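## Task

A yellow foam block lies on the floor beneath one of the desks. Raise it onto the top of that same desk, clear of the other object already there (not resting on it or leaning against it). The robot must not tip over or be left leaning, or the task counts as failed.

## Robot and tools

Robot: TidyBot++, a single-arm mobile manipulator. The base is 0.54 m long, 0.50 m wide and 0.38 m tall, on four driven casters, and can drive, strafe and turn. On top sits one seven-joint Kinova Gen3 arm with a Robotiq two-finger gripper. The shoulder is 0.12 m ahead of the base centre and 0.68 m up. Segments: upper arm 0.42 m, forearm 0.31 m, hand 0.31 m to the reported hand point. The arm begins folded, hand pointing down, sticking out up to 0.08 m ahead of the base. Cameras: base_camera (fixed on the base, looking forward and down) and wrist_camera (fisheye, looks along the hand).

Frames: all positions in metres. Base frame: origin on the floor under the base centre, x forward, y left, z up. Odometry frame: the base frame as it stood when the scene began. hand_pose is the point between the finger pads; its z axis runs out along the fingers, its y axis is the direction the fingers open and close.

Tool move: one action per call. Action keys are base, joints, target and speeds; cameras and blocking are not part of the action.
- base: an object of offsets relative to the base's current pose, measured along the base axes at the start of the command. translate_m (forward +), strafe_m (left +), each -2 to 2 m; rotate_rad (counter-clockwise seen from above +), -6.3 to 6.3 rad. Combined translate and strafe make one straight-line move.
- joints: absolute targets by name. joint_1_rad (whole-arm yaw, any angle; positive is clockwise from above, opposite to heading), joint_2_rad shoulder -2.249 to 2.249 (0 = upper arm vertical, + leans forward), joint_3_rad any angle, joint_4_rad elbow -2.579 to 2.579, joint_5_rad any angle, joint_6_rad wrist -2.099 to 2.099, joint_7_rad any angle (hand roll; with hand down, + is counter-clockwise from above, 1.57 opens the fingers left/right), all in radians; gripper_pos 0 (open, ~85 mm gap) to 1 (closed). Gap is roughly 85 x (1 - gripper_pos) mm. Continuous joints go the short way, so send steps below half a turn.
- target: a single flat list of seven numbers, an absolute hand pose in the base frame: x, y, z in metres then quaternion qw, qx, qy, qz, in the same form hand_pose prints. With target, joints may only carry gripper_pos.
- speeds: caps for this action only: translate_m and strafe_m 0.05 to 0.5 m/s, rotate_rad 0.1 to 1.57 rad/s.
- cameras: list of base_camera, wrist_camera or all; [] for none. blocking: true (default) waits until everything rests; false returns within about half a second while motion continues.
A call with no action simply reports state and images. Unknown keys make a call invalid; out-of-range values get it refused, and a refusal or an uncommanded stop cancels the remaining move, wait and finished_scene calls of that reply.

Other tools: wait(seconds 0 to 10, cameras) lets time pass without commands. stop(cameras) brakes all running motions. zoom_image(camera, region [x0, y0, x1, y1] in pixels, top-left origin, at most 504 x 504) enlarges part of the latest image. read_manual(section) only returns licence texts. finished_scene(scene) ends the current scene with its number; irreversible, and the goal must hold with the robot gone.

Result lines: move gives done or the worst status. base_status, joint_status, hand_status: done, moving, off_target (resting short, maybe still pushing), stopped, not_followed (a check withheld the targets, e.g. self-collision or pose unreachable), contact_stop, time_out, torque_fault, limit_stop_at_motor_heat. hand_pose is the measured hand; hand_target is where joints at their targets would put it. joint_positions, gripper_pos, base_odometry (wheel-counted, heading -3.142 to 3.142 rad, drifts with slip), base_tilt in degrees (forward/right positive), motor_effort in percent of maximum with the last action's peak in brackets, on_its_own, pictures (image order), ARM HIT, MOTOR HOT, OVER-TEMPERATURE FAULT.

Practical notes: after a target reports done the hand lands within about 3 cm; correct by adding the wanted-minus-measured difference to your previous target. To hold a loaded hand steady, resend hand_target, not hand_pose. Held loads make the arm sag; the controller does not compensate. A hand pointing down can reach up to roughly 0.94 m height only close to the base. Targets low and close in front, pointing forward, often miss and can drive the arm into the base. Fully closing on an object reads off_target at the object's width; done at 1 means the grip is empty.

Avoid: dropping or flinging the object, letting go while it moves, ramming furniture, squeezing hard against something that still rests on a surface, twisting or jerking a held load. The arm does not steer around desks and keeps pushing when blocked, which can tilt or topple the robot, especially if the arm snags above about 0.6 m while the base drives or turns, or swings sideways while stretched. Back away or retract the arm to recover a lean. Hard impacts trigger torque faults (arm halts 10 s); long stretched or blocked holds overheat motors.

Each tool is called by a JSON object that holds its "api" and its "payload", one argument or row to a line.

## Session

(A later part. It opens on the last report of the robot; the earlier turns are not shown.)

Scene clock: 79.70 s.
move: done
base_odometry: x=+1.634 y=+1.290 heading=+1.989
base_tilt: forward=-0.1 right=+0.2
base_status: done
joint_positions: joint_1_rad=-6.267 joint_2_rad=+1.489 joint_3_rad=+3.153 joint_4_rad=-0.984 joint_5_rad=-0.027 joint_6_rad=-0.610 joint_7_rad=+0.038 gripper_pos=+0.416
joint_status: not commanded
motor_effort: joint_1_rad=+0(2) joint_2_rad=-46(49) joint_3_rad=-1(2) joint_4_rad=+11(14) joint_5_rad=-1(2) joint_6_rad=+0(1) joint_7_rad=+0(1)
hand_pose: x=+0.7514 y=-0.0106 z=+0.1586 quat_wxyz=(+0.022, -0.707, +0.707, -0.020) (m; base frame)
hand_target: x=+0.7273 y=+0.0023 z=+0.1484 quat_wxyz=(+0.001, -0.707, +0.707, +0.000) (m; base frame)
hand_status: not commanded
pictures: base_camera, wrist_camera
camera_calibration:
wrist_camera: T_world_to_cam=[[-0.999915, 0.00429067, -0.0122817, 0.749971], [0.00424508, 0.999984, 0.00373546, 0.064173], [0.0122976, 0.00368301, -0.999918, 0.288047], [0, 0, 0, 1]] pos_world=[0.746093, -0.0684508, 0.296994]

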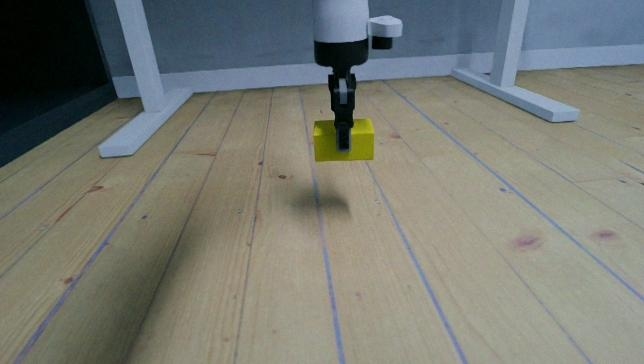

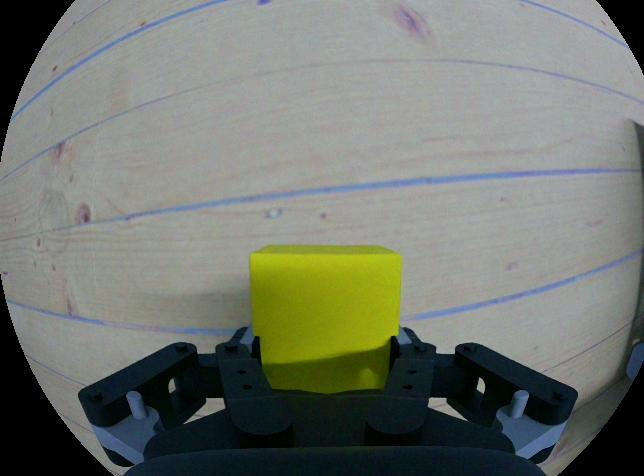

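{"api": "move", "payload": {
  "joints": {"joint_2_rad": -0.6, "joint_4_rad": -2.2, "joint_6_rad": -0.35, "joint_7_rad": 1.57}
}}

{"api": "move", "payload": {
  "joints": {"joint_2_rad": -0.3, "joint_4_rad": -2.45, "joint_6_rad": 0.1}
}}

Scene clock: 87.23 s.
move: done
base_odometry: x=+1.634 y=+1.290 heading=+1.989
base_tilt: forward=-0.1 right=+0.2
base_status: not commanded
joint_positions: joint_1_rad=-6.267 joint_2_rad=-0.585 joint_3_rad=+3.153 joint_4_rad=-2.173 joint_5_rad=-0.027 joint_6_rad=-0.380 joint_7_rad=+1.530 gripper_pos=+0.416
joint_status: all done
motor_effort: joint_1_rad=+0(1) joint_2_rad=+0(51) joint_3_rad=+0(1) joint_4_rad=+23(24) joint_5_rad=-1(2) joint_6_rad=+8(9) joint_7_rad=+0(1)
hand_pose: x=+0.4882 y=-0.0064 z=+0.9072 quat_wxyz=(+0.018, -0.832, +0.037, -0.554) (m; base frame)
hand_target: x=+0.4848 y=+0.0020 z=+0.9046 quat_wxyz=(+0.000, -0.828, +0.000, -0.561) (m; base frame)
hand_status: not commanded
pictures: base_camera, wrist_camera
camera_calibration:
wrist_camera: T_world_to_cam=[[-0.085844, -0.99473, -0.056069, 0.0829561], [-0.384, 0.0849626, -0.919416, 1.07954], [0.919334, -0.0573959, -0.38927, 0.0426248], [0, 0, 0, 1]] pos_world=[0.382477, -0.00675481, 1.01379]

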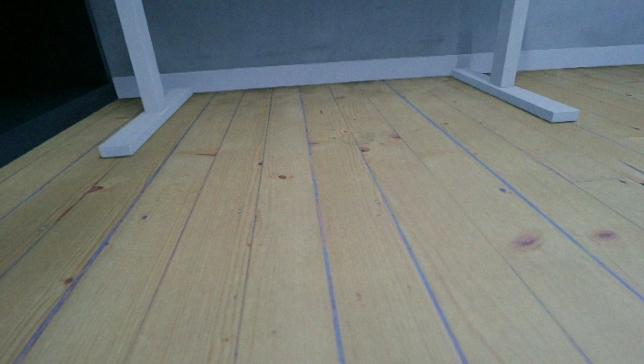

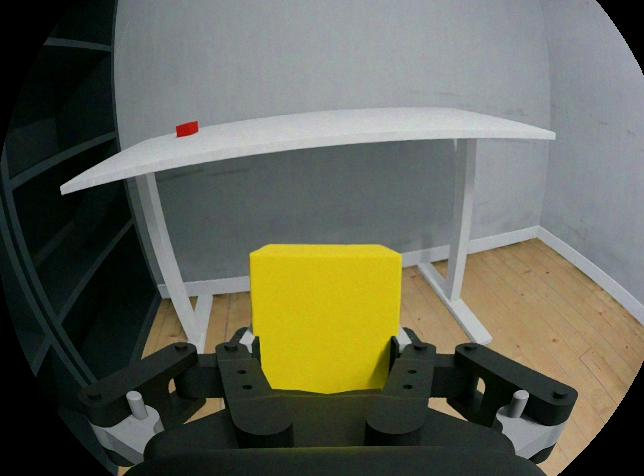

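Scene clock: 88.97 s.
move: done
base_odometry: x=+1.634 y=+1.290 heading=+1.989
base_tilt: forward=-0.1 right=+0.2
base_status: not commanded
joint_positions: joint_1_rad=-6.267 joint_2_rad=-0.313 joint_3_rad=+3.153 joint_4_rad=-2.427 joint_5_rad=-0.027 joint_6_rad=+0.069 joint_7_rad=+1.532 gripper_pos=+0.416
joint_status: all done
motor_effort: joint_1_rad=+0(1) joint_2_rad=-8(9) joint_3_rad=-1(1) joint_4_rad=+21(24) joint_5_rad=-1(2) joint_6_rad=+8(9) joint_7_rad=+0(1)
hand_pose: x=+0.5355 y=-0.0108 z=+0.7775 quat_wxyz=(+0.011, -0.853, +0.041, -0.521) (m; base frame)
hand_target: x=+0.5340 y=+0.0020 z=+0.7682 quat_wxyz=(+0.000, -0.855, +0.000, -0.519) (m; base frame)
hand_status: not commanded
pictures: base_camera, wrist_camera
camera_calibration:
wrist_camera: T_world_to_cam=[[-0.101531, -0.993876, -0.0436031, 0.0741613], [-0.453595, 0.0852572, -0.887121, 0.990977], [0.885406, -0.0702921, -0.459473, 0.0209114], [0, 0, 0, 1]] pos_world=[0.438517, -0.00931093, 0.891958]

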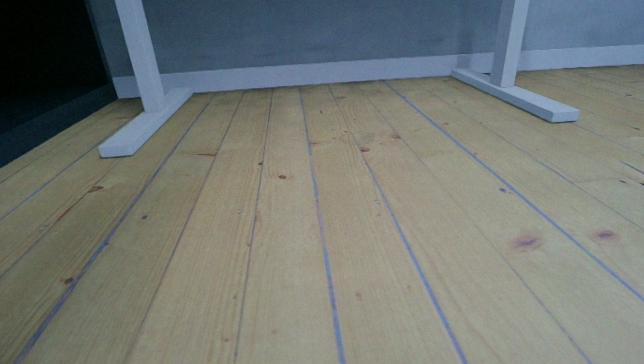

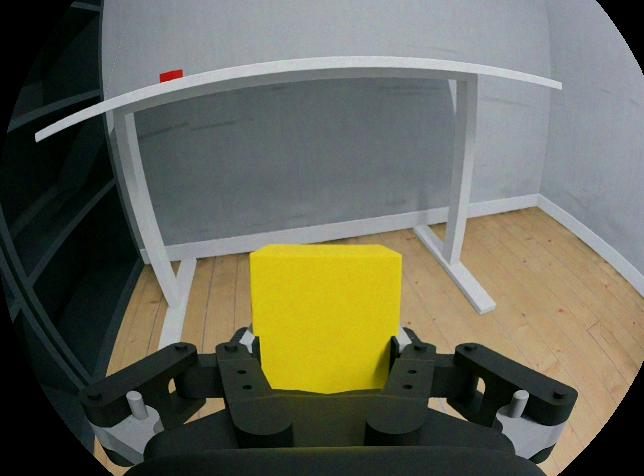

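{"api": "move", "payload": {
  "joints": {"joint_2_rad": 0.1, "joint_4_rad": -0.65, "joint_6_rad": -1.9},
  "base": {"rotate_rad": 0.19},
  "cameras": []
}}

{"api": "move", "payload": {
  "base": {"strafe_m": -0.3, "translate_m": 0.35}
}}

Scene clock: 98.73 s.
move: done
base_odometry: x=+1.634 y=+1.290 heading=+2.179
base_tilt: forward=-0.1 right=+0.2
base_status: done
joint_positions: joint_1_rad=-6.268 joint_2_rad=+0.077 joint_3_rad=+3.152 joint_4_rad=-0.668 joint_5_rad=-0.027 joint_6_rad=-1.859 joint_7_rad=+1.532 gripper_pos=+0.417
joint_status: all done
motor_effort: joint_1_rad=+0(2) joint_2_rad=-16(19) joint_3_rad=-1(2) joint_4_rad=+15(24) joint_5_rad=-1(2) joint_6_rad=+4(9) joint_7_rad=+0(1)
hand_pose: x=+0.5241 y=-0.0008 z=+1.0654 quat_wxyz=(+0.013, -0.964, +0.024, -0.266) (m; base frame)
hand_target: x=+0.5222 y=+0.0019 z=+1.0560 quat_wxyz=(+0.000, -0.970, +0.000, -0.243) (m; base frame)
hand_status: not commanded
pictures: none
No camera images: "cameras" was empty.

Scene clock: 101.00 s.
move: done
base_odometry: x=+1.680 y=+1.749 heading=+2.179
base_tilt: forward=-0.1 right=+0.2
base_status: done
joint_positions: joint_1_rad=-6.268 joint_2_rad=+0.095 joint_3_rad=+3.152 joint_4_rad=-0.666 joint_5_rad=-0.027 joint_6_rad=-1.864 joint_7_rad=+1.532 gripper_pos=+0.417
joint_status: not commanded
motor_effort: joint_1_rad=+0(2) joint_2_rad=-17(20) joint_3_rad=-1(2) joint_4_rad=+15(16) joint_5_rad=-2(3) joint_6_rad=+4(5) joint_7_rad=+0(1)
hand_pose: x=+0.5295 y=-0.0009 z=+1.0581 quat_wxyz=(+0.013, -0.966, +0.024, -0.256) (m; base frame)
hand_target: x=+0.5222 y=+0.0019 z=+1.0560 quat_wxyz=(+0.000, -0.970, +0.000, -0.243) (m; base frame)
hand_status: not commanded
pictures: base_camera, wrist_camera
camera_calibration:
wrist_camera: T_world_to_cam=[[-0.0663993, -0.997792, 0.00157869, 0.0292533], [-0.867816, 0.0569689, -0.493609, 1.03932], [0.49243, -0.0341453, -0.869682, 0.798012], [0, 0, 0, 1]] pos_world=[0.510918, -0.00277192, 1.20699]

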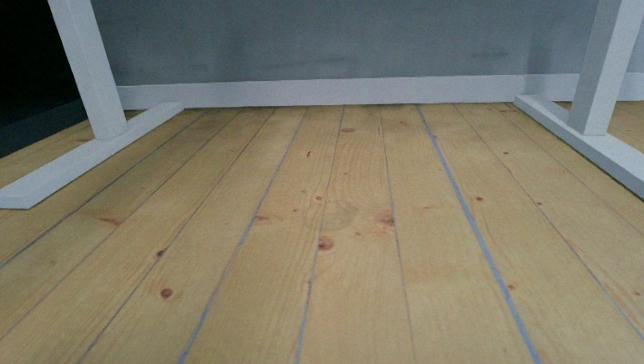

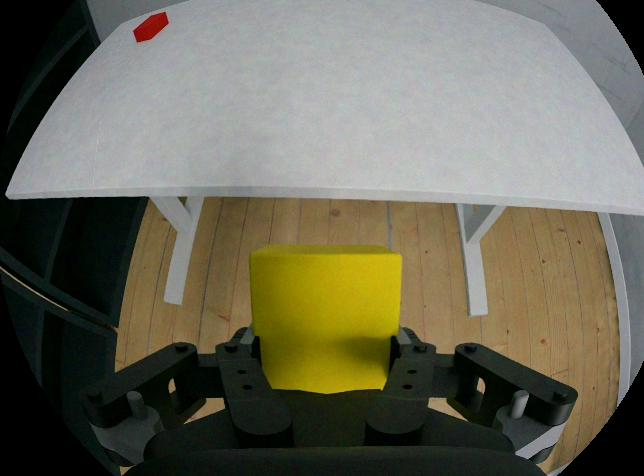

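{"api": "move", "payload": {
  "base": {"translate_m": 0.42},
  "speeds": {"translate_m": 0.25}
}}

{"api": "move", "payload": {
  "joints": {"joint_2_rad": 0.12, "joint_4_rad": -0.92, "joint_6_rad": -2.05}
}}

Scene clock: 107.13 s.
move: done
base_odometry: x=+1.440 y=+2.094 heading=+2.179
base_tilt: forward=-0.1 right=+0.2
base_status: done
joint_positions: joint_1_rad=-6.268 joint_2_rad=+0.100 joint_3_rad=+3.152 joint_4_rad=-0.664 joint_5_rad=-0.027 joint_6_rad=-1.866 joint_7_rad=+1.532 gripper_pos=+0.417
joint_status: not commanded
motor_effort: joint_1_rad=+0(2) joint_2_rad=-18(22) joint_3_rad=+0(1) joint_4_rad=+16(16) joint_5_rad=-1(2) joint_6_rad=+4(5) joint_7_rad=+0(1)
hand_pose: x=+0.5308 y=-0.0009 z=+1.0562 quat_wxyz=(+0.013, -0.967, +0.024, -0.253) (m; base frame)
hand_target: x=+0.5222 y=+0.0019 z=+1.0560 quat_wxyz=(+0.000, -0.970, +0.000, -0.243) (m; base frame)
hand_status: not commanded
pictures: base_camera, wrist_camera
camera_calibration:
wrist_camera: T_world_to_cam=[[-0.0663394, -0.997795, 0.00189604, 0.0288832], [-0.87081, 0.0569687, -0.488308, 1.03543], [0.487123, -0.0340451, -0.872669, 0.80174], [0, 0, 0, 1]] pos_world=[0.513032, -0.00287226, 1.20521]

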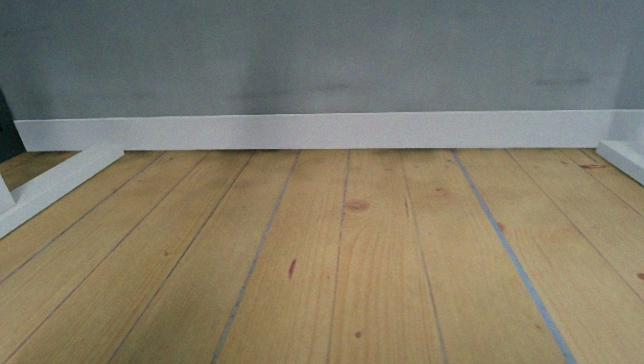

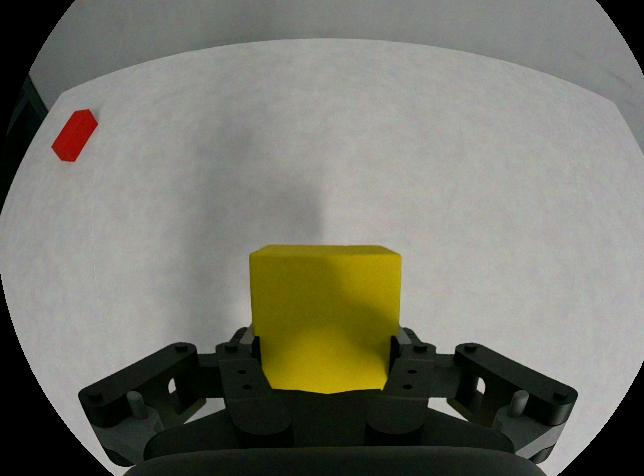

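Scene clock: 108.47 s.
move: done
base_odometry: x=+1.440 y=+2.094 heading=+2.179
base_tilt: forward=-0.1 right=+0.2
base_status: not commanded
joint_positions: joint_1_rad=-6.268 joint_2_rad=+0.105 joint_3_rad=+3.152 joint_4_rad=-0.897 joint_5_rad=-0.027 joint_6_rad=-2.009 joint_7_rad=+1.532 gripper_pos=+0.417
joint_status: all done
motor_effort: joint_1_rad=+0(1) joint_2_rad=-18(20) joint_3_rad=-1(1) joint_4_rad=+16(18) joint_5_rad=+0(2) joint_6_rad=+1(5) joint_7_rad=+1(1)
hand_pose: x=+0.4687 y=+0.0002 z=+0.9610 quat_wxyz=(+0.012, -0.997, +0.026, -0.065) (m; base frame)
hand_target: x=+0.4565 y=+0.0018 z=+0.9478 quat_wxyz=(+0.000, -1.000, +0.000, -0.026) (m; base frame)
hand_status: not commanded
pictures: base_camera, wrist_camera
camera_calibration:
wrist_camera: T_world_to_cam=[[-0.0596775, -0.99804, 0.0188313, 0.00667858], [-0.990012, 0.0567625, -0.129052, 0.645503], [0.12773, -0.0263447, -0.991459, 1.03156], [0, 0, 0, 1]] pos_world=[0.507694, -0.00279891, 1.10592]

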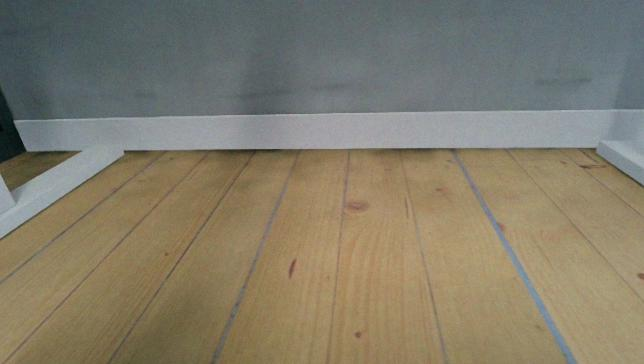

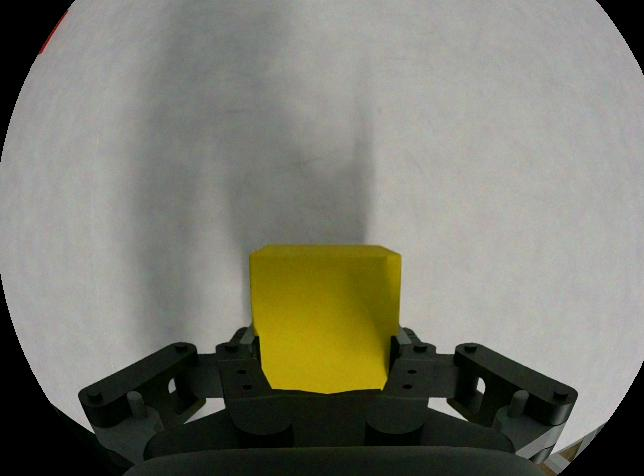

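{"api": "move", "payload": {
  "joints": {"joint_2_rad": 0.165, "joint_4_rad": -0.95, "joint_6_rad": -2.095}
}}

Scene clock: 110.90 s.
move: done
base_odometry: x=+1.440 y=+2.094 heading=+2.179
base_tilt: forward=-0.1 right=+0.2
base_status: not commanded
joint_positions: joint_1_rad=-6.268 joint_2_rad=+0.145 joint_3_rad=+3.152 joint_4_rad=-0.926 joint_5_rad=-0.027 joint_6_rad=-2.064 joint_7_rad=+1.533 gripper_pos=+0.417
joint_status: all done
motor_effort: joint_1_rad=+1(1) joint_2_rad=-16(21) joint_3_rad=+0(1) joint_4_rad=+11(17) joint_5_rad=-1(2) joint_6_rad=-3(3) joint_7_rad=+0(1)
hand_pose: x=+0.4579 y=+0.0004 z=+0.9376 quat_wxyz=(+0.011, -1.000, +0.025, -0.003) (m; base frame)
hand_target: x=+0.4491 y=+0.0018 z=+0.9247 quat_wxyz=(+0.000, -0.999, +0.000, +0.034) (m; base frame)
hand_status: not commanded
pictures: base_camera, wrist_camera
camera_calibration:
wrist_camera: T_world_to_cam=[[-0.0550895, -0.998194, 0.0239611, -0.00025454], [-0.998471, 0.0549635, -0.0058853, 0.520205], [0.00455768, -0.0242487, -0.999696, 1.07378], [0, 0, 0, 1]] pos_world=[0.514502, -0.00280859, 1.07652]

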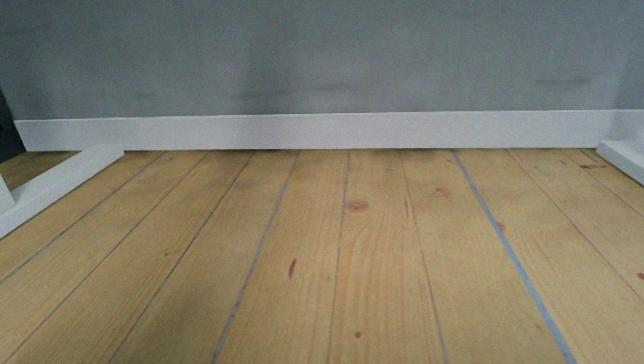

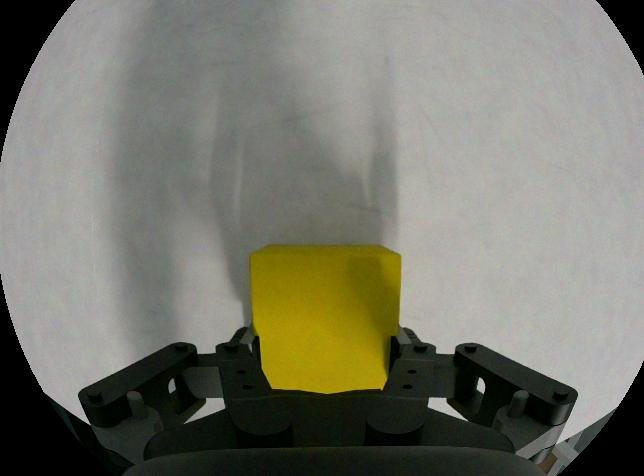

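{"api": "move", "payload": {
  "joints": {"joint_2_rad": 0.165, "joint_4_rad": -0.99, "joint_6_rad": -2.06}
}}

Scene clock: 112.57 s.
move: off_target
base_odometry: x=+1.440 y=+2.094 heading=+2.179
base_tilt: forward=-0.1 right=+0.2
base_status: not commanded
joint_positions: joint_1_rad=-6.268 joint_2_rad=+0.140 joint_3_rad=+3.152 joint_4_rad=-0.934 joint_5_rad=-0.027 joint_6_rad=-2.056 joint_7_rad=+1.533 gripper_pos=+0.417
joint_status: joint_4_rad off_target (ended at -0.934, target -0.990); the others done
motor_effort: joint_1_rad=+1(1) joint_2_rad=-13(17) joint_3_rad=+0(1) joint_4_rad=+9(13) joint_5_rad=-1(2) joint_6_rad=-3(4) joint_7_rad=+0(1)
hand_pose: x=+0.4579 y=+0.0004 z=+0.9372 quat_wxyz=(+0.011, -1.000, +0.025, -0.006) (m; base frame)
hand_target: x=+0.4528 y=+0.0018 z=+0.9134 quat_wxyz=(+0.000, -0.999, +0.000, +0.037) (m; base frame)
hand_status: not commanded
pictures: base_camera, wrist_camera
camera_calibration:
wrist_camera: T_world_to_cam=[[-0.0553184, -0.998188, 0.0236612, 0.000141142], [-0.998419, 0.0550639, -0.0112792, 0.525169], [0.00995591, -0.0242478, -0.999656, 1.07096], [0, 0, 0, 1]] pos_world=[0.513684, -0.00280845, 1.07652]

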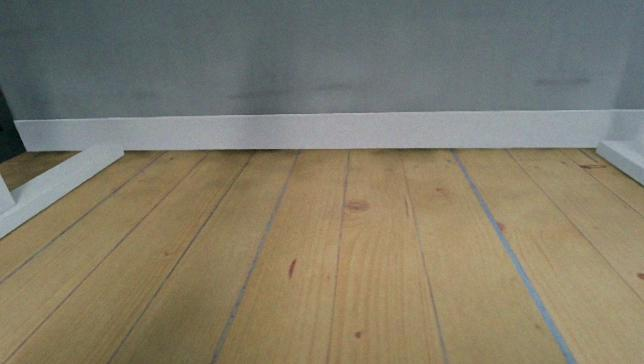

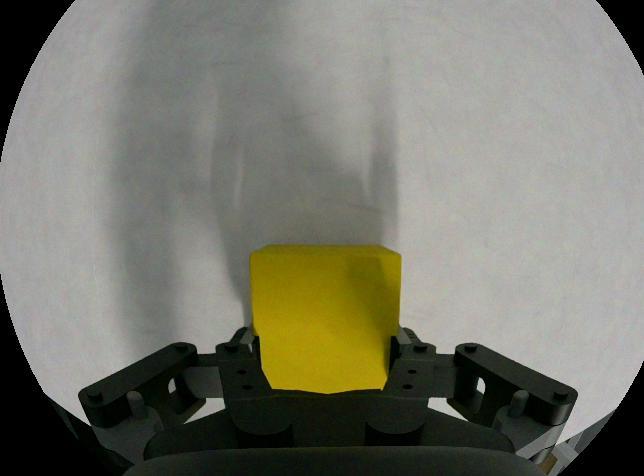

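{"api": "move", "payload": {
  "joints": {"joint_2_rad": 0.16, "joint_4_rad": -0.96, "joint_6_rad": -2.07},
  "cameras": []
}}

{"api": "move", "payload": {
  "joints": {"gripper_pos": 0}
}}

{"api": "move", "payload": {
  "joints": {"joint_2_rad": 0.05, "joint_4_rad": -0.85, "joint_6_rad": -2.07}
}}

{"api": "move", "payload": {
  "joints": {"joint_2_rad": 0, "joint_4_rad": -0.6, "joint_6_rad": -1.9}
}}

Scene clock: 119.03 s.
move: done
base_odometry: x=+1.440 y=+2.094 heading=+2.179
base_tilt: forward=-0.1 right=+0.2
base_status: not commanded
joint_positions: joint_1_rad=-6.268 joint_2_rad=+0.140 joint_3_rad=+3.152 joint_4_rad=-0.933 joint_5_rad=-0.027 joint_6_rad=-2.056 joint_7_rad=+1.533 gripper_pos=+0.417
joint_status: all done
motor_effort: joint_1_rad=+1(1) joint_2_rad=-16(18) joint_3_rad=+0(1) joint_4_rad=+11(12) joint_5_rad=-1(2) joint_6_rad=-2(3) joint_7_rad=-1(1)
hand_pose: x=+0.4579 y=+0.0004 z=+0.9375 quat_wxyz=(+0.011, -1.000, +0.025, -0.006) (m; base frame)
hand_target: x=+0.4539 y=+0.0018 z=+0.9232 quat_wxyz=(+0.000, -1.000, +0.000, +0.024) (m; base frame)
hand_status: not commanded
pictures: none
No camera images: "cameras" was empty.

Scene clock: 120.13 s.
move: done
base_odometry: x=+1.440 y=+2.094 heading=+2.179
base_tilt: forward=-0.1 right=+0.2
base_status: not commanded
joint_positions: joint_1_rad=-6.268 joint_2_rad=+0.145 joint_3_rad=+3.152 joint_4_rad=-0.944 joint_5_rad=-0.027 joint_6_rad=-2.056 joint_7_rad=+1.533 gripper_pos=+0.000
joint_status: all done
motor_effort: joint_1_rad=+0(1) joint_2_rad=-20(21) joint_3_rad=+0(1) joint_4_rad=+15(17) joint_5_rad=-2(2) joint_6_rad=+0(2) joint_7_rad=+0(1)
hand_pose: x=+0.4574 y=+0.0004 z=+0.9325 quat_wxyz=(+0.011, -1.000, +0.026, +0.002) (m; base frame)
hand_target: x=+0.4539 y=+0.0018 z=+0.9232 quat_wxyz=(+0.000, -1.000, +0.000, +0.024) (m; base frame)
hand_status: not commanded
pictures: base_camera, wrist_camera
camera_calibration:
wrist_camera: T_world_to_cam=[[-0.0548299, -0.998203, 0.0241556, -0.000412641], [-0.998476, 0.054964, 0.00492234, 0.509537], [-0.00624119, -0.0238489, -0.999696, 1.07376], [0, 0, 0, 1]] pos_world=[0.515439, -0.00280996, 1.07094]

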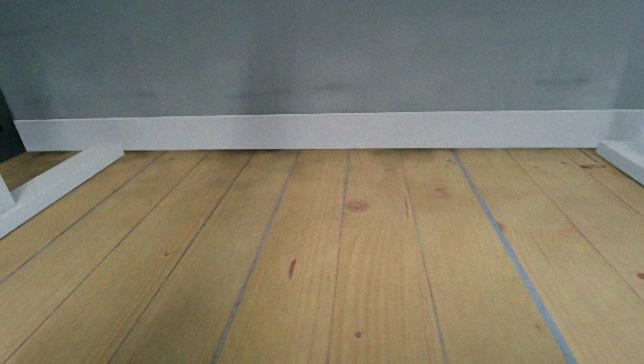

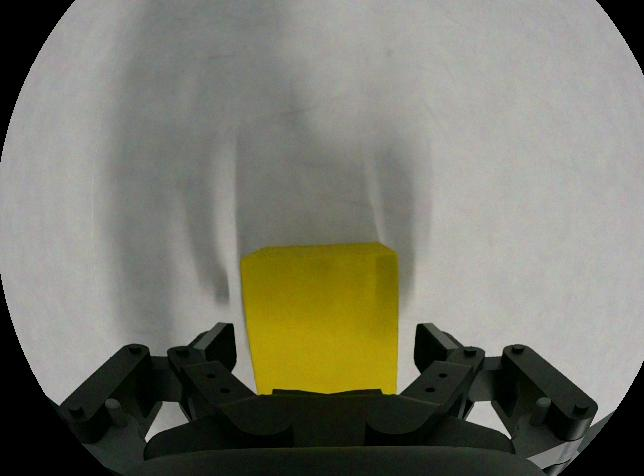

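Scene clock: 121.17 s.
move: done
base_odometry: x=+1.440 y=+2.094 heading=+2.179
base_tilt: forward=-0.1 right=+0.2
base_status: not commanded
joint_positions: joint_1_rad=-6.268 joint_2_rad=+0.046 joint_3_rad=+3.152 joint_4_rad=-0.860 joint_5_rad=-0.027 joint_6_rad=-2.056 joint_7_rad=+1.533 gripper_pos=+0.000
joint_status: all done
motor_effort: joint_1_rad=+1(1) joint_2_rad=-15(24) joint_3_rad=+0(1) joint_4_rad=+15(18) joint_5_rad=-1(2) joint_6_rad=+1(2) joint_7_rad=+0(1)
hand_pose: x=+0.4416 y=+0.0006 z=+0.9898 quat_wxyz=(+0.012, -0.996, +0.024, -0.089) (m; base frame)
hand_target: x=+0.4394 y=+0.0018 z=+0.9907 quat_wxyz=(+0.000, -0.996, +0.000, -0.086) (m; base frame)
hand_status: not commanded
pictures: base_camera, wrist_camera
camera_calibration:
wrist_camera: T_world_to_cam=[[-0.0585741, -0.99813, 0.0174693, 0.0056848], [-0.982656, 0.0545641, -0.177228, 0.666752], [0.175944, -0.0275473, -0.984015, 1.0349], [0, 0, 0, 1]] pos_world=[0.473436, -0.00219783, 1.13643]

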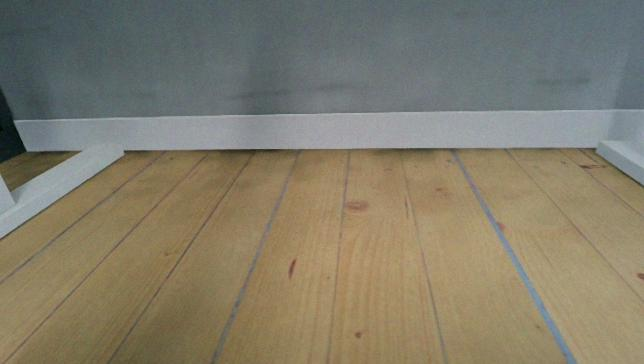

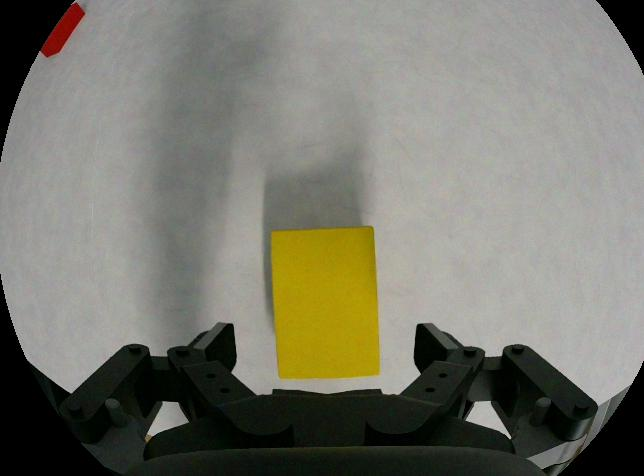

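Scene clock: 122.47 s.
move: done
base_odometry: x=+1.440 y=+2.094 heading=+2.179
base_tilt: forward=-0.1 right=+0.2
base_status: not commanded
joint_positions: joint_1_rad=-6.268 joint_2_rad=+0.007 joint_3_rad=+3.152 joint_4_rad=-0.614 joint_5_rad=-0.027 joint_6_rad=-1.935 joint_7_rad=+1.533 gripper_pos=+0.000
joint_status: all done
motor_effort: joint_1_rad=+0(1) joint_2_rad=-13(18) joint_3_rad=+1(1) joint_4_rad=+14(17) joint_5_rad=-2(2) joint_6_rad=+5(5) joint_7_rad=-1(1)
hand_pose: x=+0.4773 y=-0.0001 z=+1.0989 quat_wxyz=(+0.012, -0.957, +0.022, -0.289) (m; base frame)
hand_target: x=+0.4828 y=+0.0019 z=+1.1126 quat_wxyz=(+0.000, -0.949, +0.000, -0.315) (m; base frame)
hand_status: not commanded
pictures: base_camera, wrist_camera
camera_calibration:
wrist_camera: T_world_to_cam=[[-0.064405, -0.997924, -0.000101305, 0.0273477], [-0.832298, 0.0537717, -0.551714, 1.06097], [0.550574, -0.0354488, -0.834033, 0.792331], [0, 0, 0, 1]] pos_world=[0.448566, -0.00167189, 1.24618]

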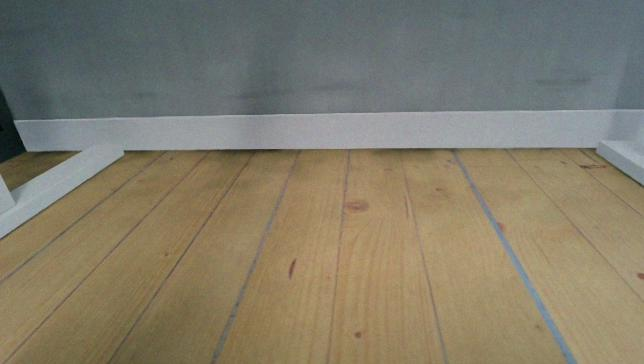

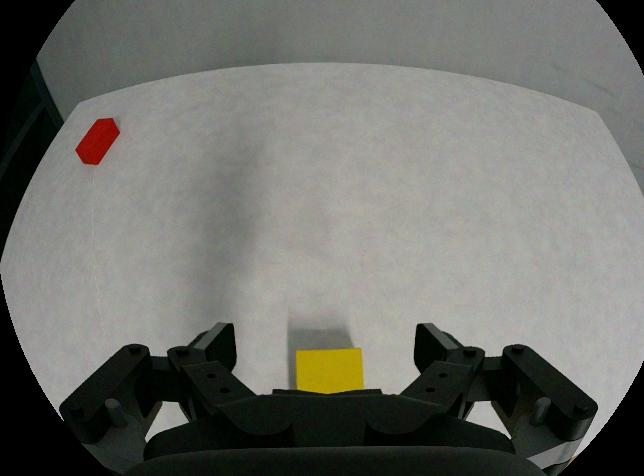

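{"api": "finished_scene", "payload": {
  "scene": 1
}}

The scene is finished: the task was done.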